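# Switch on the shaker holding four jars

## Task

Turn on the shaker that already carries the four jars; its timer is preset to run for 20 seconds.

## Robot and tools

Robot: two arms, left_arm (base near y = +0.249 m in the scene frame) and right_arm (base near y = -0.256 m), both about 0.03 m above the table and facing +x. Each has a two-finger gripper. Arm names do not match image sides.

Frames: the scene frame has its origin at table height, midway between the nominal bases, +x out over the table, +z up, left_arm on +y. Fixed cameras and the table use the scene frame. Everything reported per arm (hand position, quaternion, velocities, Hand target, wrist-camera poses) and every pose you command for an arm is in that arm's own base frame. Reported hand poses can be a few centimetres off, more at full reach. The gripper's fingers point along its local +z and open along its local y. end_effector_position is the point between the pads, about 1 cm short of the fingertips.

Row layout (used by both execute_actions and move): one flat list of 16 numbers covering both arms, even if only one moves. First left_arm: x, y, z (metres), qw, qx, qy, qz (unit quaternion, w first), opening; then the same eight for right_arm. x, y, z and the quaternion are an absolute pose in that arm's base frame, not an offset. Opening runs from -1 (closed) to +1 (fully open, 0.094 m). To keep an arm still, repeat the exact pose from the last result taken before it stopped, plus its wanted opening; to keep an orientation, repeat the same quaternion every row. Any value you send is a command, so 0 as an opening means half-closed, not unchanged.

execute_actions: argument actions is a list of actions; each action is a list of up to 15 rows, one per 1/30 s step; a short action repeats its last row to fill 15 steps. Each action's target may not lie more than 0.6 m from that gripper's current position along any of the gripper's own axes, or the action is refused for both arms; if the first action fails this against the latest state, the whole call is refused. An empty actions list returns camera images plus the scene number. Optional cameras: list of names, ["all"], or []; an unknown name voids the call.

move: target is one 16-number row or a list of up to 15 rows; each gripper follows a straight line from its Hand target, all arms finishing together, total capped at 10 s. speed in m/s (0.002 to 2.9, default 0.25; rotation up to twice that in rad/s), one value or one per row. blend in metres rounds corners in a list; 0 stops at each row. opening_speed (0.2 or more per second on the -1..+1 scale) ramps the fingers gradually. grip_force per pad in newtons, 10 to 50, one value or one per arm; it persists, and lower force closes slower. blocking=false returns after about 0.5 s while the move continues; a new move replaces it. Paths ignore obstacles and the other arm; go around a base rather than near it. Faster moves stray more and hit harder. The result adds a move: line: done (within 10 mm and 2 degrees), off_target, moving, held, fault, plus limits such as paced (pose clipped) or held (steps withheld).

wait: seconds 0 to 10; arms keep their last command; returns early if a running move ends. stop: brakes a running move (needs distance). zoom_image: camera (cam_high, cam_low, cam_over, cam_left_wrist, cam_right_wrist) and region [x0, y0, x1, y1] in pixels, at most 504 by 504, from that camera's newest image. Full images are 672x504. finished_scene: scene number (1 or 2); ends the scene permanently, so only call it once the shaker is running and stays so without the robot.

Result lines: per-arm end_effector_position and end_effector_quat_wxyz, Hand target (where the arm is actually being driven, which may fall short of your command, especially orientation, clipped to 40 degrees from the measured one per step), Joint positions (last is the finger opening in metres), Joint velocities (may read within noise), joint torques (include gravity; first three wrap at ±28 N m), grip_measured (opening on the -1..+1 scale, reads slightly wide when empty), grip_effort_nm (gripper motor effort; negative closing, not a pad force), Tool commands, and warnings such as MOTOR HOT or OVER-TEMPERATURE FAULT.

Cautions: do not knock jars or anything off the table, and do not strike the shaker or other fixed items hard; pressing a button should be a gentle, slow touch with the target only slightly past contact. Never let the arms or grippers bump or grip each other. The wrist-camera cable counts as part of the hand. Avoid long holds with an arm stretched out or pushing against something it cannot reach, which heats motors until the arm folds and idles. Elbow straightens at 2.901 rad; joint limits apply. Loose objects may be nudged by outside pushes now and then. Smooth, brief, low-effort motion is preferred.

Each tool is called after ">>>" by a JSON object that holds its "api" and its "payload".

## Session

>>> {"api": "execute_actions", "payload": {"actions": []}}

Scene clock: 0.00 s.
left_arm: end_effector_position=(+0.3177, -0.0519, +0.2763) grip_measured=+1.000 grip_effort_nm=n/a end_effector_quat_wxyz=(+0.488, -0.164, +0.831, -0.211) | right_arm: end_effector_position=(+0.3766, +0.0805, +0.2133) grip_measured=+1.000 grip_effort_nm=n/a end_effector_quat_wxyz=(+0.485, +0.006, +0.854, +0.188)
Joint positions: left_arm=[-0.117 0.882 0.894 -0.462 0.085 -0.562 0.094] | right_arm=[0.099 1.166 0.799 -0.126 -0.234 0.252 0.094]
Joint velocities: within noise
Joint torques (N m): no reading
Heat: left arm: 31 °C; right arm: 37 °C.
Hand target: left_arm +0.3161, -0.0515, +0.2796; +0.491, -0.163, +0.830, -0.210 | right_arm +0.3761, +0.0806, +0.2168; +0.487, +0.004, +0.853, +0.188
Tool commands: left_gripper/opening=+1.0 right_gripper/opening=+1.0

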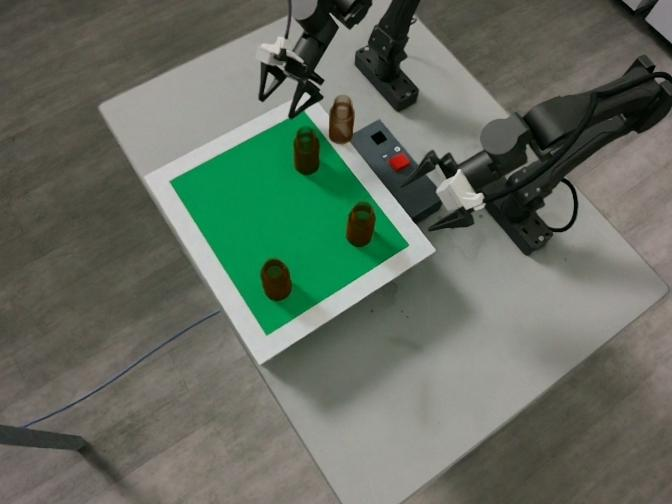

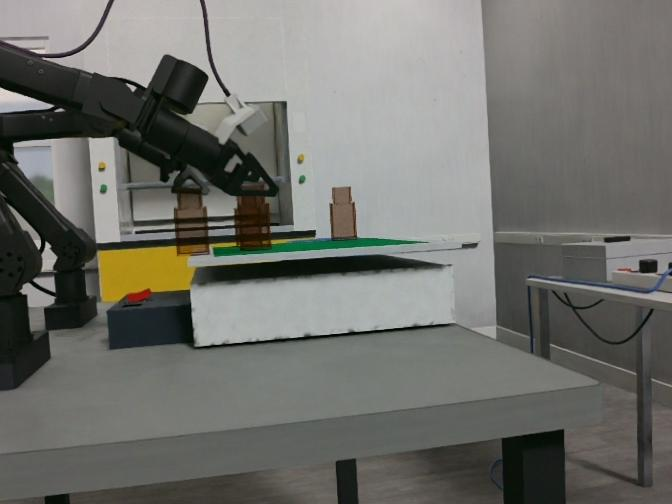

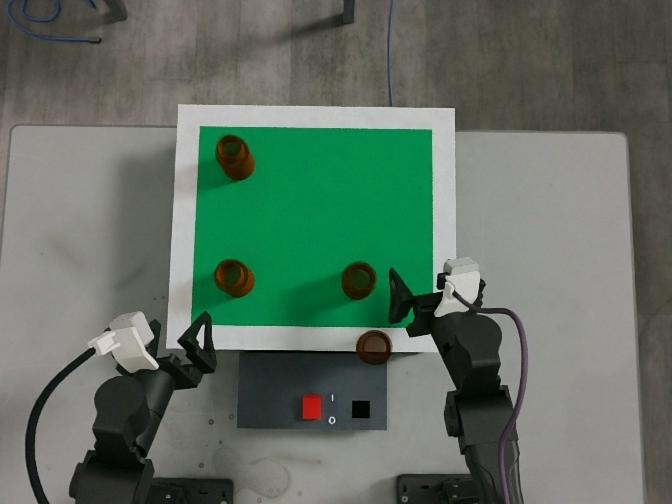

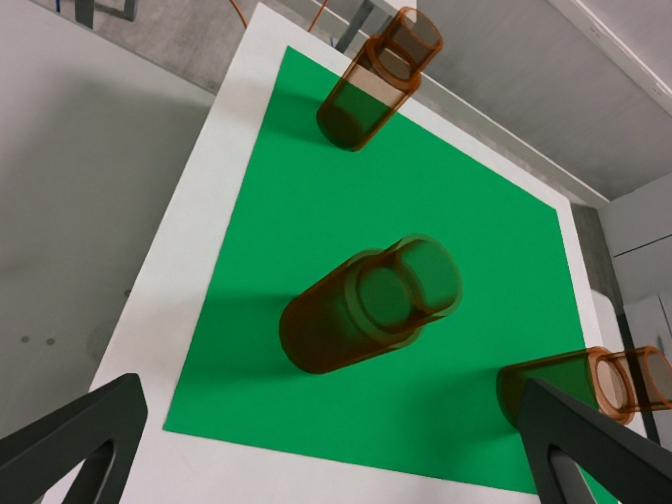

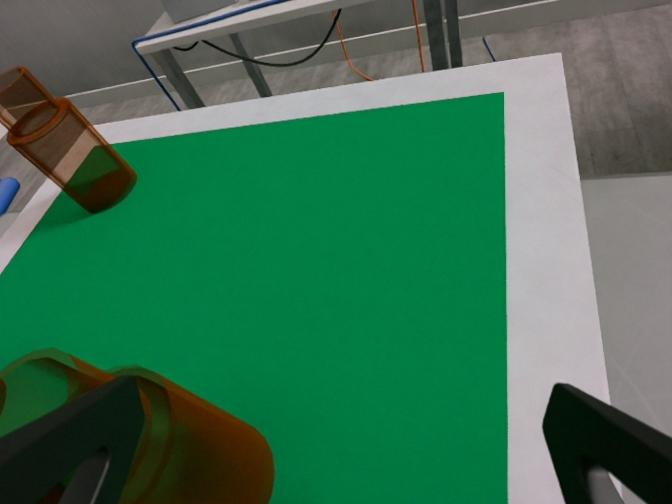

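>>> {"api": "move", "payload": {"target": [[0.3161,-0.0515,0.2796,0.491,-0.163,0.830,-0.210,1,0.30,0.07,0.275,0.487,0.004,0.853,0.188,1],[0.3161,-0.0515,0.2796,0.491,-0.163,0.830,-0.210,1,0.205,0.115,0.265,0.3713,-0.2235,0.8965,0.0926,1],[0.3161,-0.0515,0.2796,0.491,-0.163,0.830,-0.210,1,0.214,0.1255,0.228,0.3713,-0.2235,0.8965,0.0926,1]], "speed": 0.2, "blend": [0.02,0.02,0], "cameras": ["cam_low","cam_over","cam_right_wrist"]}}

Scene clock: 4.83 s.
left_arm: end_effector_position=(+0.3177, -0.0519, +0.2763) grip_measured=+1.000 grip_effort_nm=0.03 end_effector_quat_wxyz=(+0.488, -0.164, +0.831, -0.211) | right_arm: end_effector_position=(+0.2146, +0.1257, +0.2302) grip_measured=+1.000 grip_effort_nm=0.00 end_effector_quat_wxyz=(+0.369, -0.226, +0.896, +0.093)
Joint positions: left_arm=[-0.117 0.882 0.894 -0.462 0.085 -0.562 0.094] | right_arm=[0.559 0.818 0.972 -0.944 0.046 0.046 0.094]
Joint torques (N m): left_arm=[-0.03 -1.29 7.2 1.57 -0.01 0.04] | right_arm=[0.55 -1.16 5.42 2.21 0.13 0.06]
Heat: left arm: 33 °C; right arm: 37 °C.
Hand target: left_arm +0.3161, -0.0515, +0.2796; +0.491, -0.163, +0.830, -0.210 | right_arm +0.2140, +0.1255, +0.2281; +0.371, -0.223, +0.896, +0.093
Off the commanded pose: left_arm 0.004 m, 0 deg | right_arm 0.002 m, 0 deg.
move: done; blend cut to 0.0198 m at target 2
Images, in order (width x height): cam_low 672x504, cam_over 672x504, cam_right_wrist 672x504.

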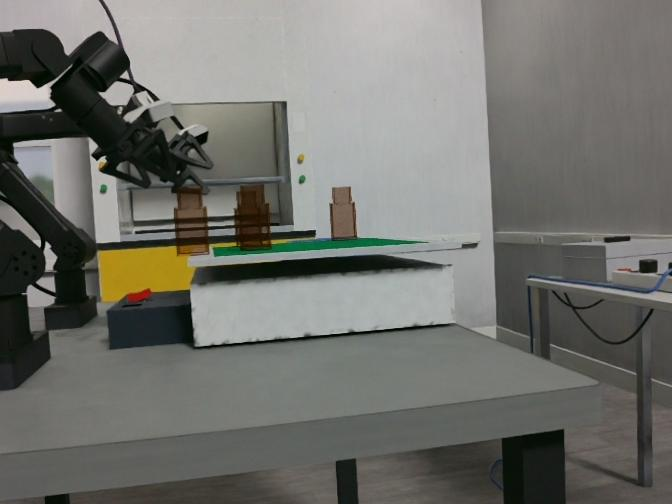

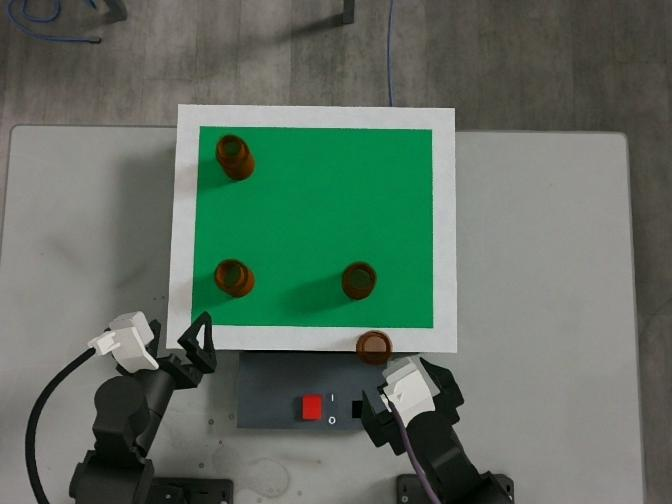

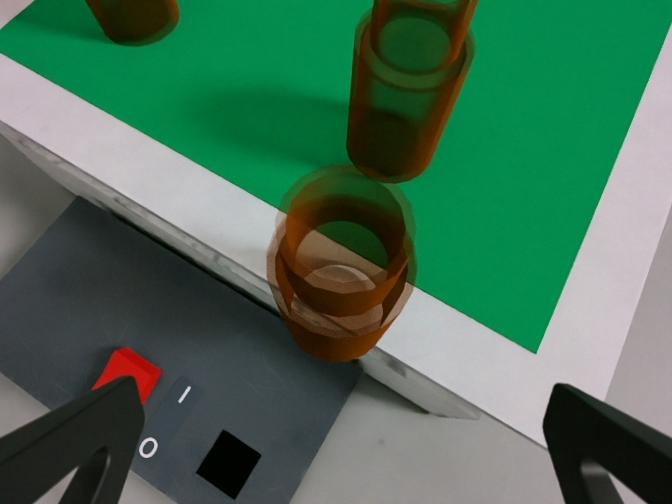

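>>> {"api": "move", "payload": {"target": [[0.3161,-0.0515,0.2796,0.491,-0.163,0.830,-0.210,1,0.261,0.1515,0.156,0.3713,-0.2235,0.8965,0.0926,1],[0.3161,-0.0515,0.2796,0.491,-0.163,0.830,-0.210,1,0.261,0.1515,0.156,0.3713,-0.2235,0.8965,0.0926,0.05]], "speed": 0.12, "grip_force": 20, "opening_speed": 0.6}}

Scene clock: 10.23 s.
left_arm: end_effector_position=(+0.3177, -0.0519, +0.2763) grip_measured=+1.000 grip_effort_nm=0.03 end_effector_quat_wxyz=(+0.488, -0.164, +0.831, -0.211) | right_arm: end_effector_position=(+0.2620, +0.1530, +0.1628) grip_measured=+0.155 grip_effort_nm=-0.46 end_effector_quat_wxyz=(+0.376, -0.223, +0.894, +0.094)
Joint positions: left_arm=[-0.117 0.882 0.894 -0.462 0.085 -0.562 0.094] | right_arm=[0.553 0.977 0.74 -0.538 0.047 0.046 0.054]
Joint velocities: left_arm=[within noise] | right_arm=[0.002 -0.022 -0.007 0.154 -0.007 -0.007 0]
Joint torques (N m): left_arm=[-0.03 -1.29 7.19 1.57 -0.02 0.03] | right_arm=[-0.46 -2.02 5.65 2.2 0.01 -0.06]
Heat: left arm: 34 °C; right arm: 38 °C.
Hand target: left_arm +0.3161, -0.0515, +0.2796; +0.491, -0.163, +0.830, -0.210 | right_arm +0.2610, +0.1515, +0.1561; +0.371, -0.223, +0.896, +0.093
Off the commanded pose: left_arm 0.004 m, 0 deg | right_arm 0.007 m, 1 deg.
grip_force (N): 20, 20
move: done

>>> {"api": "move", "payload": {"target": [[0.3161,-0.0515,0.2796,0.491,-0.163,0.830,-0.210,1,0.261,0.1515,0.25,0.3713,-0.2235,0.8965,0.0926,0.05],[0.3161,-0.0515,0.2796,0.491,-0.163,0.830,-0.210,1,0.293,0.104,0.25,0.38,-0.1086,0.9175,0.045,0.05],[0.3161,-0.0515,0.2796,0.491,-0.163,0.830,-0.210,1,0.464,0.108,0.25,0.38,-0.1086,0.9175,0.045,0.05],[0.3161,-0.0515,0.2796,0.491,-0.163,0.830,-0.210,1,0.464,0.108,0.178,0.38,-0.1086,0.9175,0.045,0.05]], "speed": 0.15, "blend": [0.02,0.02,0.02,0], "cameras": ["cam_low","cam_over","cam_right_wrist"]}}

>>> {"api": "zoom_image", "payload": {"camera": "cam_low", "region": [200, 120, 400, 280]}}

Scene clock: 14.77 s.
left_arm: end_effector_position=(+0.3177, -0.0519, +0.2763) grip_measured=+1.000 grip_effort_nm=0.03 end_effector_quat_wxyz=(+0.488, -0.164, +0.831, -0.211) | right_arm: end_effector_position=(+0.4589, +0.1082, +0.1783) grip_measured=+0.154 grip_effort_nm=-0.48 end_effector_quat_wxyz=(+0.370, -0.107, +0.922, +0.042)
Joint positions: left_arm=[-0.117 0.882 0.894 -0.462 0.085 -0.562 0.094] | right_arm=[0.23 1.673 1.346 -0.48 0.001 -0.001 0.054]
Joint torques (N m): left_arm=[-0.05 -1.25 7.16 1.57 -0.02 0.03] | right_arm=[-0.54 -7.73 6.2 2.46 -0.06 -0.1]
Heat: left arm: 34 °C; right arm: 38 °C.
Hand target: left_arm +0.3161, -0.0515, +0.2796; +0.491, -0.163, +0.830, -0.210 | right_arm +0.4639, +0.1078, +0.1781; +0.380, -0.108, +0.918, +0.045
Off the commanded pose: left_arm 0.004 m, 0 deg | right_arm 0.005 m, 1 deg.
grip_force (N): 20, 20
move: done
Images, in order (width x height): cam_low 672x504, cam_over 672x504, cam_right_wrist 672x504.

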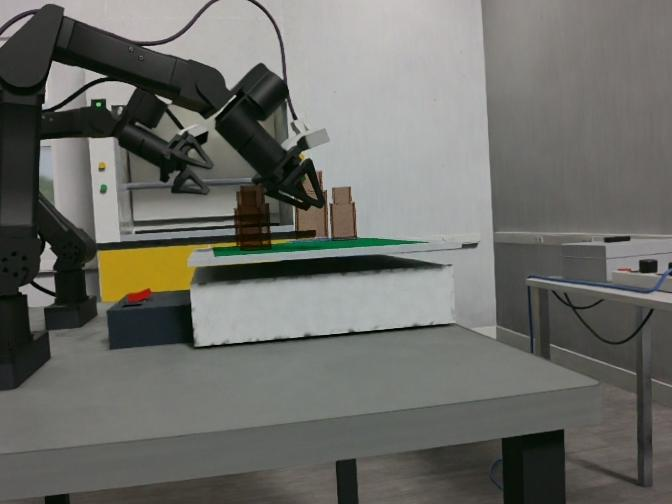

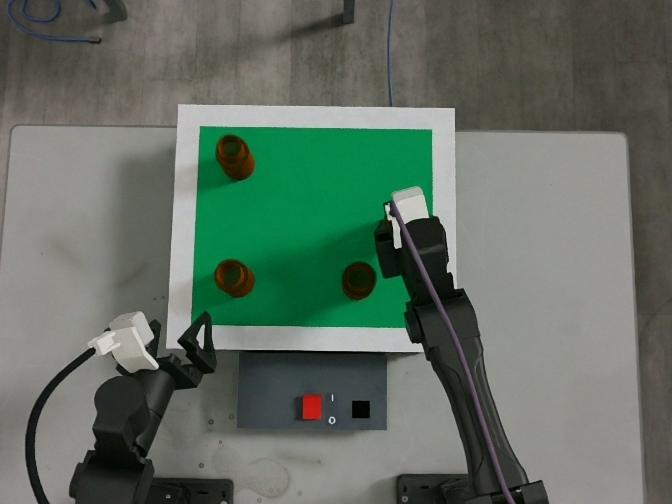

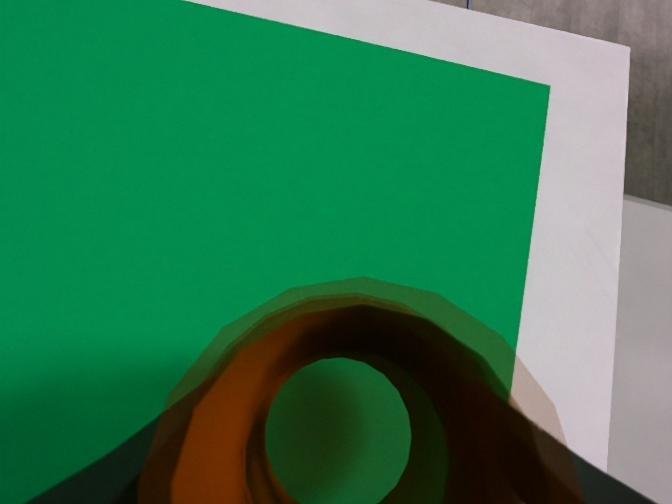

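Scaled by 2.520 from the camera's 672x504 image, which has a finer 960x720 frame.

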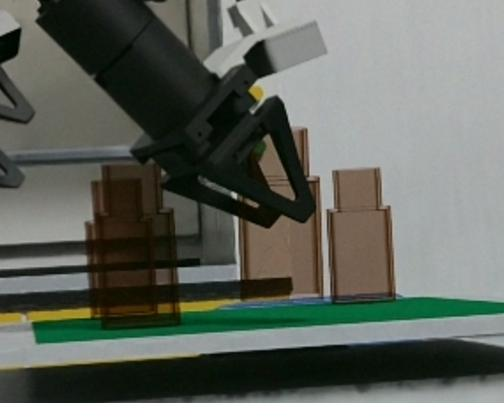

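>>> {"api": "move", "payload": {"target": [[0.3161,-0.0515,0.2796,0.491,-0.163,0.830,-0.210,1,0.467,0.114,0.165,0.38,-0.1086,0.9175,0.045,0.05],[0.3161,-0.0515,0.2796,0.491,-0.163,0.830,-0.210,1,0.467,0.114,0.151,0.38,-0.1086,0.9175,0.045,0.05]], "speed": [0.08,0.04], "cameras": ["cam_low","cam_right_wrist"]}}

>>> {"api": "zoom_image", "payload": {"camera": "cam_low", "region": [200, 120, 400, 280]}}

Scene clock: 17.33 s.
left_arm: end_effector_position=(+0.3177, -0.0519, +0.2763) grip_measured=+1.000 grip_effort_nm=0.03 end_effector_quat_wxyz=(+0.488, -0.164, +0.831, -0.211) | right_arm: end_effector_position=(+0.4666, +0.1100, +0.1641) grip_measured=+0.154 grip_effort_nm=-0.48 end_effector_quat_wxyz=(+0.384, -0.106, +0.916, +0.044)
Joint positions: left_arm=[-0.117 0.882 0.894 -0.462 0.085 -0.562 0.094] | right_arm=[0.23 1.691 1.288 -0.373 0.001 -0.001 0.054]
Joint torques (N m): left_arm=[-0.03 -1.26 7.19 1.56 -0.02 0.03] | right_arm=[0.7 -6.9 5.11 2.5 0.05 0.01]
Heat: left arm: 34 °C; right arm: 38 °C.
Hand target: left_arm +0.3161, -0.0515, +0.2796; +0.491, -0.163, +0.830, -0.210 | right_arm +0.4665, +0.1138, +0.1511; +0.379, -0.109, +0.918, +0.045
Off the commanded pose: left_arm 0.004 m, 0 deg | right_arm 0.014 m, 1 deg.
grip_force (N): 20, 20
move: off_target (right_arm)
Images, in order (width x height): cam_low 672x504, cam_right_wrist 672x504.

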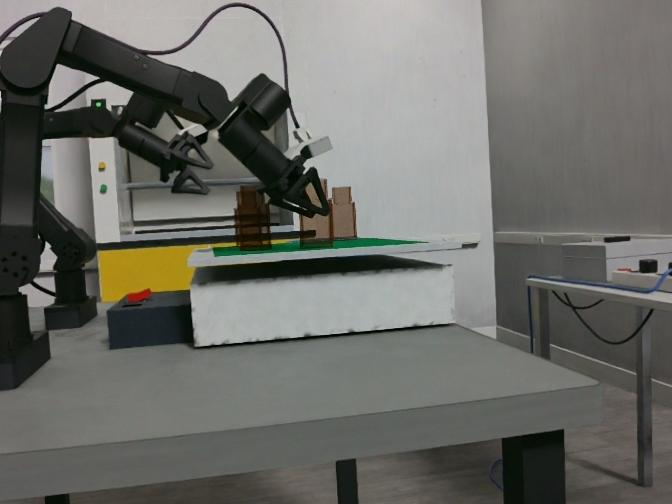

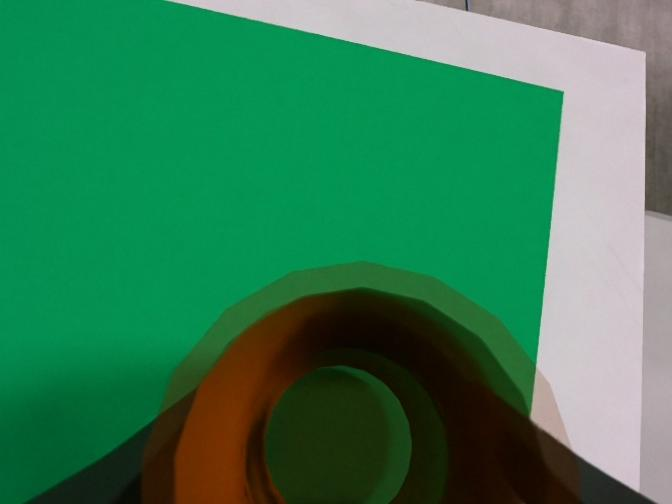

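Scaled by 2.520 from the camera's 672x504 image, which has a finer 960x720 frame.

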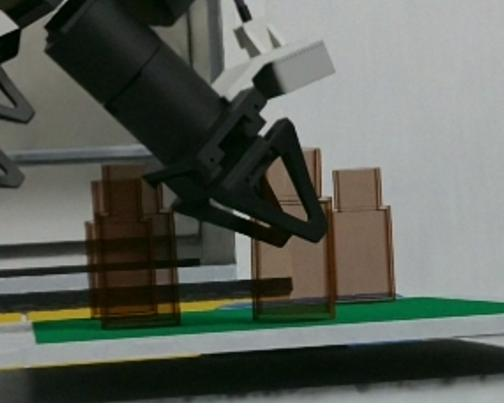

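>>> {"api": "move", "payload": {"target": [[0.3161,-0.0515,0.2796,0.491,-0.163,0.830,-0.210,1,0.467,0.111,0.157,0.38,-0.1086,0.9175,0.045,0.6],[0.3161,-0.0515,0.2796,0.491,-0.163,0.830,-0.210,1,0.391,0.093,0.243,0.38,-0.1086,0.9175,0.045,0.6]], "speed": [0.04,0.1], "opening_speed": 0.6, "cameras": ["cam_low","cam_over","cam_right_wrist"]}}

Scene clock: 21.00 s.
left_arm: end_effector_position=(+0.3177, -0.0519, +0.2763) grip_measured=+1.000 grip_effort_nm=0.03 end_effector_quat_wxyz=(+0.488, -0.164, +0.831, -0.211) | right_arm: end_effector_position=(+0.3905, +0.0922, +0.2241) grip_measured=+0.598 grip_effort_nm=0.09 end_effector_quat_wxyz=(+0.362, -0.107, +0.925, +0.041)
Joint positions: left_arm=[-0.117 0.882 0.894 -0.462 0.085 -0.562 0.094] | right_arm=[0.23 1.421 1.294 -0.698 0.001 -0.001 0.075]
Joint torques (N m): left_arm=[-0.03 -1.28 7.19 1.56 -0.01 0.04] | right_arm=[-0.05 -7.42 9.44 1.88 -0.01 -0.06]
Heat: left arm: 35 °C; right arm: 38 °C.
Hand target: left_arm +0.3161, -0.0515, +0.2796; +0.491, -0.163, +0.830, -0.210 | right_arm +0.3907, +0.0929, +0.2428; +0.380, -0.109, +0.917, +0.045
Off the commanded pose: left_arm 0.004 m, 0 deg | right_arm 0.019 m, 2 deg.
grip_force (N): 20, 20
move: off_target (right_arm)
Images, in order (width x height): cam_low 672x504, cam_over 672x504, cam_right_wrist 672x504.

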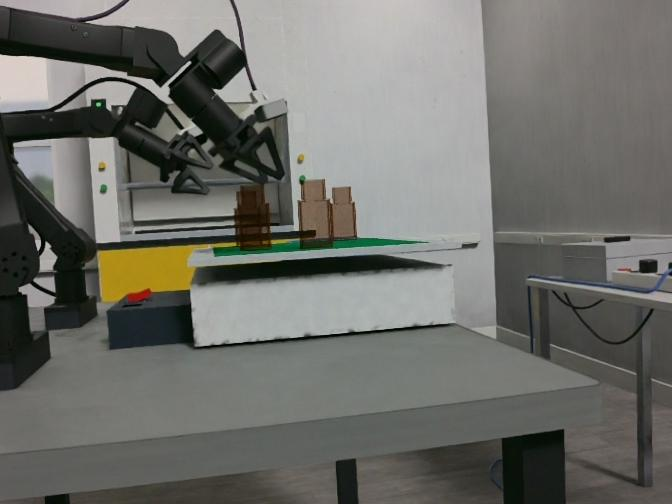

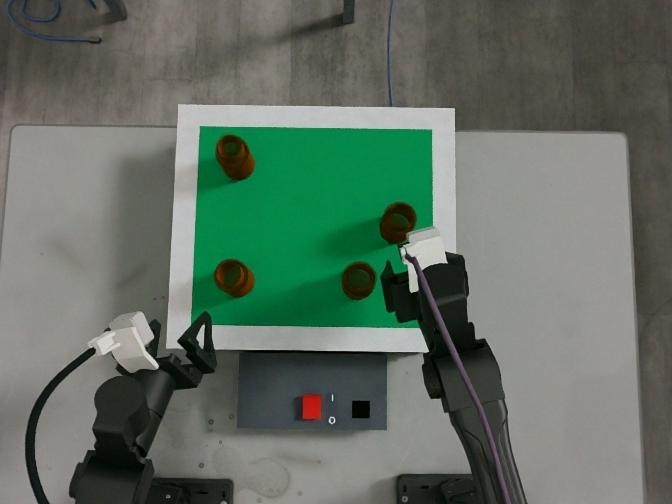

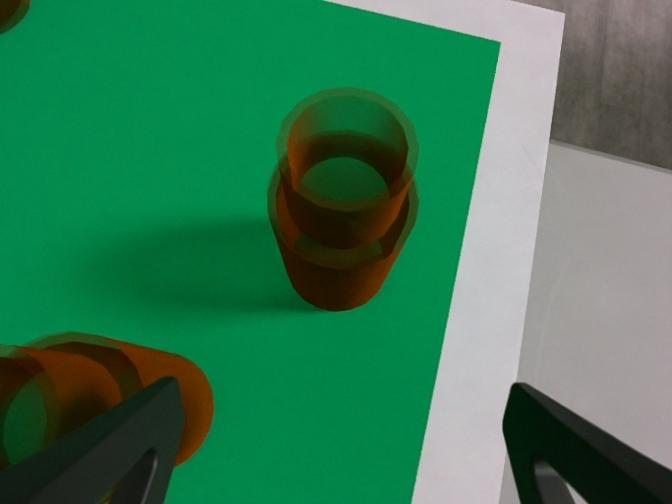

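>>> {"api": "move", "payload": {"target": [[0.3161,-0.0515,0.2796,0.491,-0.163,0.830,-0.210,1,0.36,0.08,0.33,0.38,-0.1086,0.9175,0.045,-1],[0.3161,-0.0515,0.2796,0.491,-0.163,0.830,-0.210,1,0.2,0.2,0.28,0.25,-0.36,0.89,0.09,-1],[0.3161,-0.0515,0.2796,0.491,-0.163,0.830,-0.210,1,0.173,0.2545,0.08,0.113,-0.4957,0.8586,0.0653,-1]], "speed": 0.2, "blend": [0.03,0.03,0], "grip_force": 50, "cameras": ["cam_low","cam_over","cam_right_wrist"]}}

>>> {"api": "zoom_image", "payload": {"camera": "cam_low", "region": [80, 160, 280, 360]}}

Scene clock: 26.00 s.
left_arm: end_effector_position=(+0.3177, -0.0519, +0.2763) grip_measured=+1.000 grip_effort_nm=0.03 end_effector_quat_wxyz=(+0.488, -0.164, +0.831, -0.211) | right_arm: end_effector_position=(+0.1767, +0.2533, +0.0852) grip_measured=-0.991 grip_effort_nm=-0.48 end_effector_quat_wxyz=(+0.118, -0.489, +0.862, +0.062)
Joint positions: left_arm=[-0.117 0.882 0.894 -0.462 0.085 -0.562 0.094] | right_arm=[0.951 1.481 1.023 -0.844 -0.013 -0.079 0]
Joint torques (N m): left_arm=[-0.03 -1.28 7.16 1.56 -0.02 0.04] | right_arm=[0.51 -5.19 5.26 1.34 -0.08 -0.14]
Heat: left arm: 35 °C; right arm: 38 °C.
Hand target: left_arm +0.3161, -0.0515, +0.2796; +0.491, -0.163, +0.830, -0.210 | right_arm +0.1730, +0.2544, +0.0801; +0.113, -0.496, +0.859, +0.065
Off the commanded pose: left_arm 0.004 m, 0 deg | right_arm 0.006 m, 1 deg.
move: done
Images, in order (width x height): cam_low 672x504, cam_over 672x504, cam_right_wrist 672x504.

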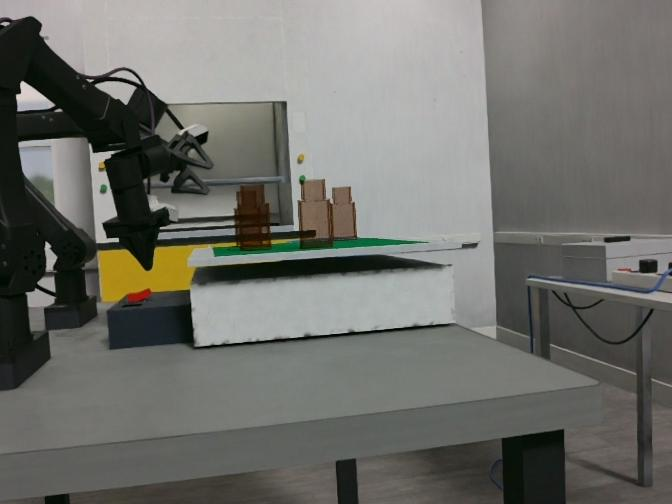

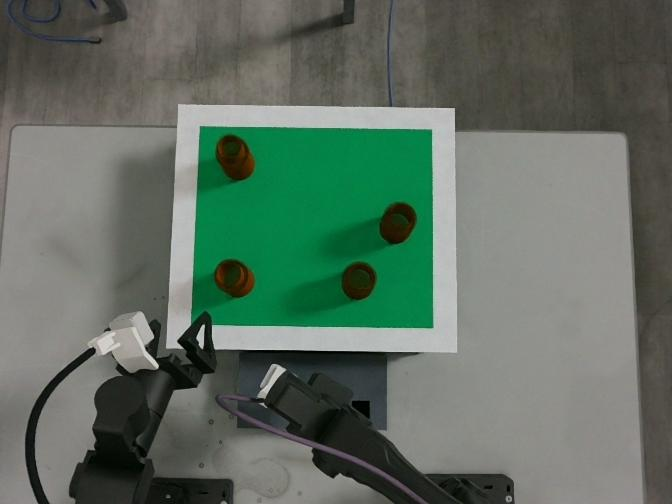

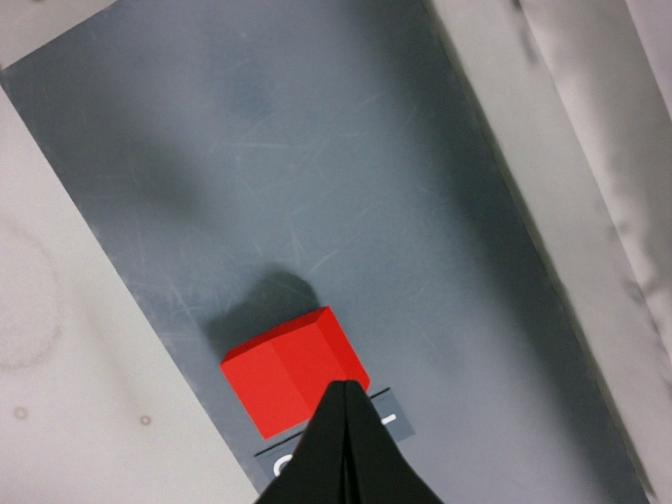

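Scaled by 2.520 from the camera's 672x504 image, which has a finer 960x720 frame.

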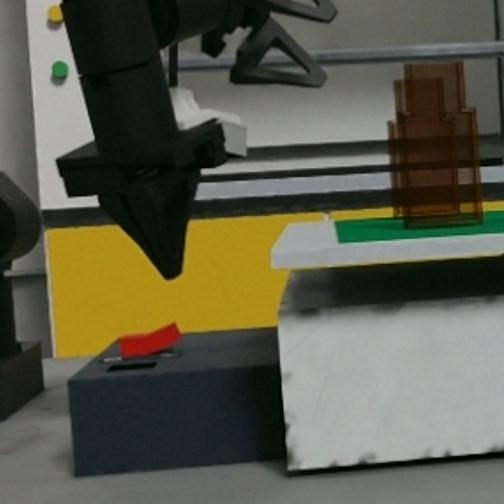

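>>> {"api": "move", "payload": {"target": [[0.3161,-0.0515,0.2796,0.491,-0.163,0.830,-0.210,1,0.173,0.2545,0.047,0.113,-0.4957,0.8586,0.0653,-1],[0.3161,-0.0515,0.2796,0.491,-0.163,0.830,-0.210,1,0.173,0.2545,0.032,0.113,-0.4957,0.8586,0.0653,-1]], "speed": [0.08,0.05], "blend": [0.003,0], "cameras": ["cam_over"]}}

Scene clock: 27.83 s.
left_arm: end_effector_position=(+0.3177, -0.0519, +0.2763) grip_measured=+1.000 grip_effort_nm=0.03 end_effector_quat_wxyz=(+0.488, -0.164, +0.831, -0.211) | right_arm: end_effector_position=(+0.1809, +0.2598, +0.0467) grip_measured=-0.991 grip_effort_nm=-0.48 end_effector_quat_wxyz=(+0.134, -0.488, +0.860, +0.070)
Joint positions: left_arm=[-0.117 0.882 0.894 -0.462 0.085 -0.562 0.094] | right_arm=[0.951 1.528 0.896 -0.635 -0.015 -0.08 0]
Joint torques (N m): left_arm=[-0.06 -1.29 7.2 1.56 -0.02 0.04] | right_arm=[0.47 -4.16 3.97 1.31 -0.05 -0.1]
Heat: left arm: 35 °C; right arm: 38 °C.
Hand target: left_arm +0.3161, -0.0515, +0.2796; +0.491, -0.163, +0.830, -0.210 | right_arm +0.1729, +0.2540, +0.0327; +0.113, -0.496, +0.859, +0.065
Off the commanded pose: left_arm 0.004 m, 0 deg | right_arm 0.018 m, 3 deg.
move: off_target (right_arm)
Images, in order (width x height): cam_over 672x504.

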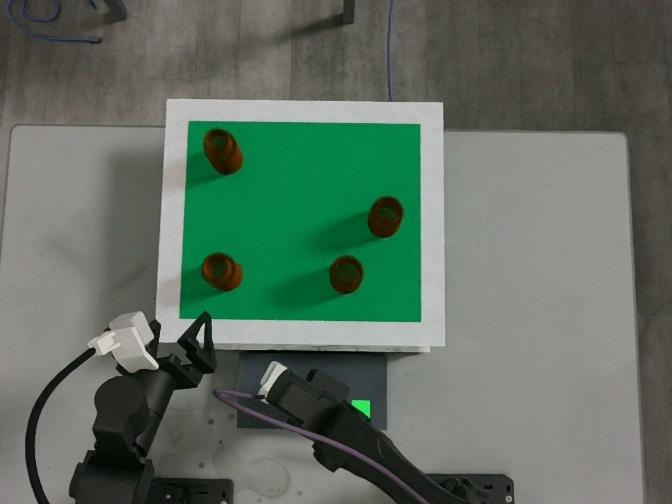

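>>> {"api": "move", "payload": {"target": [0.3161,-0.0515,0.2796,0.491,-0.163,0.830,-0.210,1,0.175,0.254,0.13,0.113,-0.4957,0.8586,0.0653,-1], "speed": 0.12}}

>>> {"api": "wait", "payload": {"seconds": 10}}

>>> {"api": "wait", "payload": {"seconds": 6, "cameras": ["cam_over"]}}

>>> {"api": "wait", "payload": {"seconds": 0.6, "cameras": ["cam_over","cam_low"]}}

Scene clock: 29.93 s.
left_arm: end_effector_position=(+0.3177, -0.0519, +0.2763) grip_measured=+1.000 grip_effort_nm=0.03 end_effector_quat_wxyz=(+0.488, -0.164, +0.831, -0.211) | right_arm: end_effector_position=(+0.1733, +0.2491, +0.1168) grip_measured=-0.991 grip_effort_nm=-0.48 end_effector_quat_wxyz=(+0.099, -0.493, +0.863, +0.054)
Joint positions: left_arm=[-0.117 0.882 0.894 -0.462 0.085 -0.562 0.094] | right_arm=[0.951 1.481 1.16 -1.025 -0.015 -0.086 0]
Joint torques (N m): left_arm=[-0.03 -1.28 7.19 1.57 -0.02 0.04] | right_arm=[-0.09 -7.2 8.47 1.05 -0.06 -0.1]
Heat: left arm: 35 °C; right arm: 38 °C.
Hand target: left_arm +0.3161, -0.0515, +0.2796; +0.491, -0.163, +0.830, -0.210 | right_arm +0.1749, +0.2537, +0.1298; +0.113, -0.496, +0.859, +0.065
Off the commanded pose: left_arm 0.004 m, 0 deg | right_arm 0.014 m, 2 deg.
move: off_target (right_arm)

Scene clock: 39.93 s.
left_arm: end_effector_position=(+0.3177, -0.0519, +0.2763) grip_measured=+1.000 grip_effort_nm=0.03 end_effector_quat_wxyz=(+0.488, -0.164, +0.831, -0.211) | right_arm: end_effector_position=(+0.1733, +0.2490, +0.1168) grip_measured=-0.991 grip_effort_nm=-0.48 end_effector_quat_wxyz=(+0.098, -0.493, +0.863, +0.054)
Joint positions: left_arm=[-0.117 0.882 0.894 -0.462 0.085 -0.562 0.094] | right_arm=[0.951 1.481 1.16 -1.025 -0.015 -0.086 0]
Joint torques (N m): left_arm=[-0.02 -1.28 7.21 1.56 -0.02 0.03] | right_arm=[-0.09 -7.19 8.5 1 -0.07 -0.1]
Heat: left arm: 36 °C; right arm: 39 °C.
Hand target: left_arm +0.3161, -0.0515, +0.2796; +0.491, -0.163, +0.830, -0.210 | right_arm +0.1749, +0.2537, +0.1298; +0.113, -0.496, +0.859, +0.065
Tool commands: left_gripper/opening=+1.0 right_gripper/opening=-1.0
Off the commanded pose: left_arm 0.004 m, 0 deg | right_arm 0.014 m, 2 deg.
wait: 10.00 s; at rest by 0.17 s

Scene clock: 45.93 s.
left_arm: end_effector_position=(+0.3177, -0.0519, +0.2763) grip_measured=+1.000 grip_effort_nm=0.03 end_effector_quat_wxyz=(+0.488, -0.164, +0.831, -0.211) | right_arm: end_effector_position=(+0.1733, +0.2490, +0.1168) grip_measured=-0.991 grip_effort_nm=-0.48 end_effector_quat_wxyz=(+0.098, -0.493, +0.863, +0.054)
Joint positions: left_arm=[-0.117 0.882 0.894 -0.462 0.085 -0.562 0.094] | right_arm=[0.951 1.481 1.16 -1.025 -0.015 -0.086 0]
Joint torques (N m): left_arm=[-0.03 -1.26 7.2 1.57 -0.02 0.03] | right_arm=[-0.08 -7.21 8.5 1.01 -0.06 -0.1]
Heat: left arm: 36 °C; right arm: 39 °C.
Hand target: left_arm +0.3161, -0.0515, +0.2796; +0.491, -0.163, +0.830, -0.210 | right_arm +0.1749, +0.2537, +0.1298; +0.113, -0.496, +0.859, +0.065
Tool commands: left_gripper/opening=+1.0 right_gripper/opening=-1.0
Off the commanded pose: left_arm 0.004 m, 0 deg | right_arm 0.014 m, 2 deg.
wait: 6.00 s; at rest by 0.17 s
Images, in order (width x height): cam_over 672x504.

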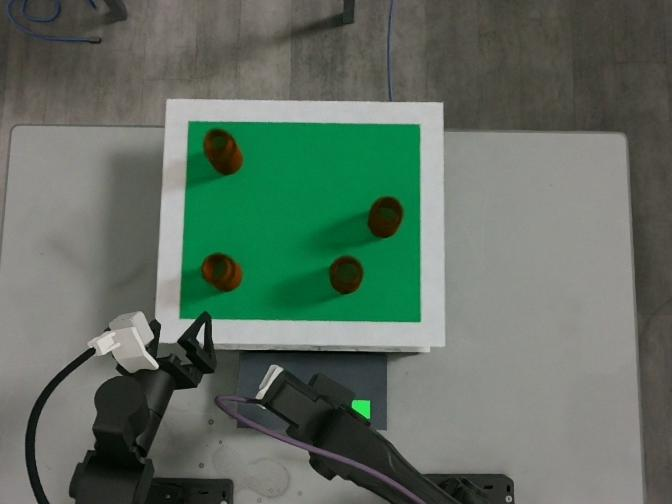

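Scene clock: 46.53 s.
left_arm: end_effector_position=(+0.3177, -0.0519, +0.2763) grip_measured=+1.000 grip_effort_nm=0.03 end_effector_quat_wxyz=(+0.488, -0.164, +0.831, -0.211) | right_arm: end_effector_position=(+0.1733, +0.2490, +0.1168) grip_measured=-0.991 grip_effort_nm=-0.48 end_effector_quat_wxyz=(+0.098, -0.493, +0.863, +0.054)
Joint positions: left_arm=[-0.117 0.882 0.894 -0.462 0.085 -0.562 0.094] | right_arm=[0.951 1.481 1.16 -1.025 -0.015 -0.086 0]
Joint torques (N m): left_arm=[-0.05 -1.28 7.2 1.56 -0.02 0.03] | right_arm=[-0.06 -7.21 8.49 1.01 -0.06 -0.1]
Heat: left arm: 36 °C; right arm: 39 °C.
Hand target: left_arm +0.3161, -0.0515, +0.2796; +0.491, -0.163, +0.830, -0.210 | right_arm +0.1749, +0.2537, +0.1298; +0.113, -0.496, +0.859, +0.065
Tool commands: left_gripper/opening=+1.0 right_gripper/opening=-1.0
Off the commanded pose: left_arm 0.004 m, 0 deg | right_arm 0.014 m, 2 deg.
wait: 0.60 s; at rest by 0.17 s
Images, in order (width x height): cam_low 672x504, cam_over 672x504.

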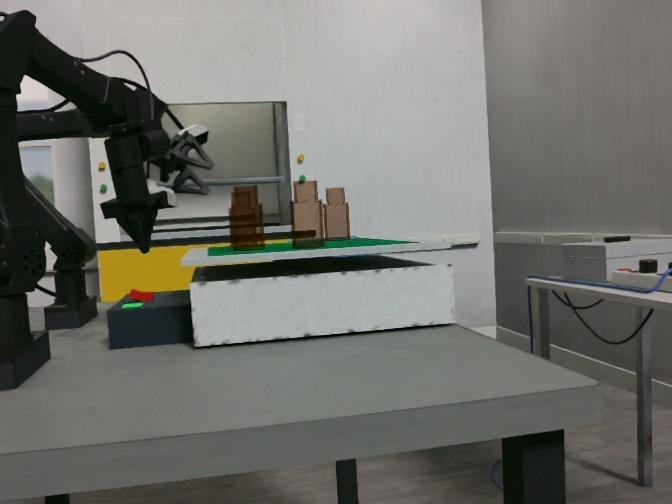

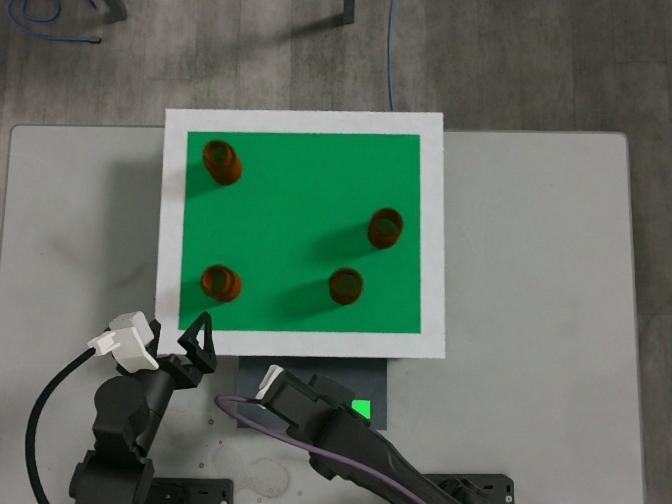

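>>> {"api": "wait", "payload": {"seconds": 2, "cameras": ["cam_over"]}}

>>> {"api": "wait", "payload": {"seconds": 0.33, "cameras": ["cam_over"]}}

Scene clock: 48.93 s.
left_arm: end_effector_position=(+0.3177, -0.0519, +0.2763) grip_measured=+1.000 grip_effort_nm=0.03 end_effector_quat_wxyz=(+0.488, -0.164, +0.831, -0.211) | right_arm: end_effector_position=(+0.1733, +0.2490, +0.1168) grip_measured=-0.991 grip_effort_nm=-0.48 end_effector_quat_wxyz=(+0.098, -0.493, +0.863, +0.054)
Joint positions: left_arm=[-0.117 0.882 0.894 -0.462 0.085 -0.562 0.094] | right_arm=[0.951 1.481 1.16 -1.025 -0.015 -0.086 0]
Joint torques (N m): left_arm=[-0.02 -1.26 7.17 1.56 -0.02 0.03] | right_arm=[-0.09 -7.21 8.44 1.01 -0.06 -0.1]
Heat: left arm: 36 °C; right arm: 39 °C.
Hand target: left_arm +0.3161, -0.0515, +0.2796; +0.491, -0.163, +0.830, -0.210 | right_arm +0.1749, +0.2537, +0.1298; +0.113, -0.496, +0.859, +0.065
Tool commands: left_gripper/opening=+1.0 right_gripper/opening=-1.0
Off the commanded pose: left_arm 0.004 m, 0 deg | right_arm 0.014 m, 2 deg.
wait: 2.00 s; at rest from the start
Images, in order (width x height): cam_over 672x504.

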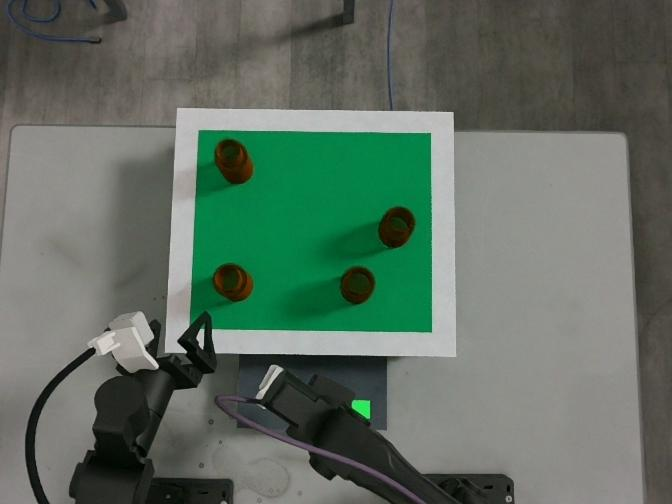

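Scene clock: 49.27 s.
left_arm: end_effector_position=(+0.3177, -0.0519, +0.2763) grip_measured=+1.000 grip_effort_nm=0.03 end_effector_quat_wxyz=(+0.488, -0.164, +0.831, -0.211) | right_arm: end_effector_position=(+0.1733, +0.2490, +0.1168) grip_measured=-0.991 grip_effort_nm=-0.48 end_effector_quat_wxyz=(+0.098, -0.493, +0.863, +0.054)
Joint positions: left_arm=[-0.117 0.882 0.894 -0.462 0.085 -0.562 0.094] | right_arm=[0.951 1.481 1.16 -1.025 -0.015 -0.086 0]
Joint torques (N m): left_arm=[-0.03 -1.28 7.17 1.56 -0.02 0.03] | right_arm=[-0.08 -7.23 8.53 1.02 -0.05 -0.1]
Heat: left arm: 36 °C; right arm: 39 °C.
Hand target: left_arm +0.3161, -0.0515, +0.2796; +0.491, -0.163, +0.830, -0.210 | right_arm +0.1749, +0.2537, +0.1298; +0.113, -0.496, +0.859, +0.065
Tool commands: left_gripper/opening=+1.0 right_gripper/opening=-1.0
Off the commanded pose: left_arm 0.004 m, 0 deg | right_arm 0.014 m, 2 deg.
wait: 0.33 s; at rest by 0.17 s
Images, in order (width x height): cam_over 672x504.

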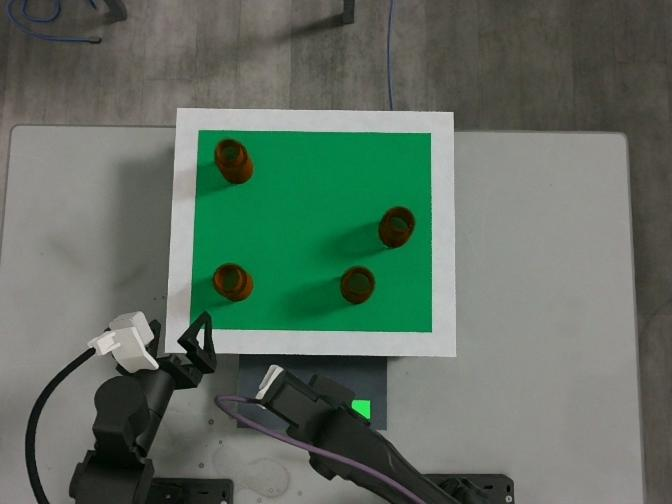

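Stopped, with the jars all standing.

>>> {"api": "finished_scene", "payload": {"scene": 2}}

The scene is finished: the task was done.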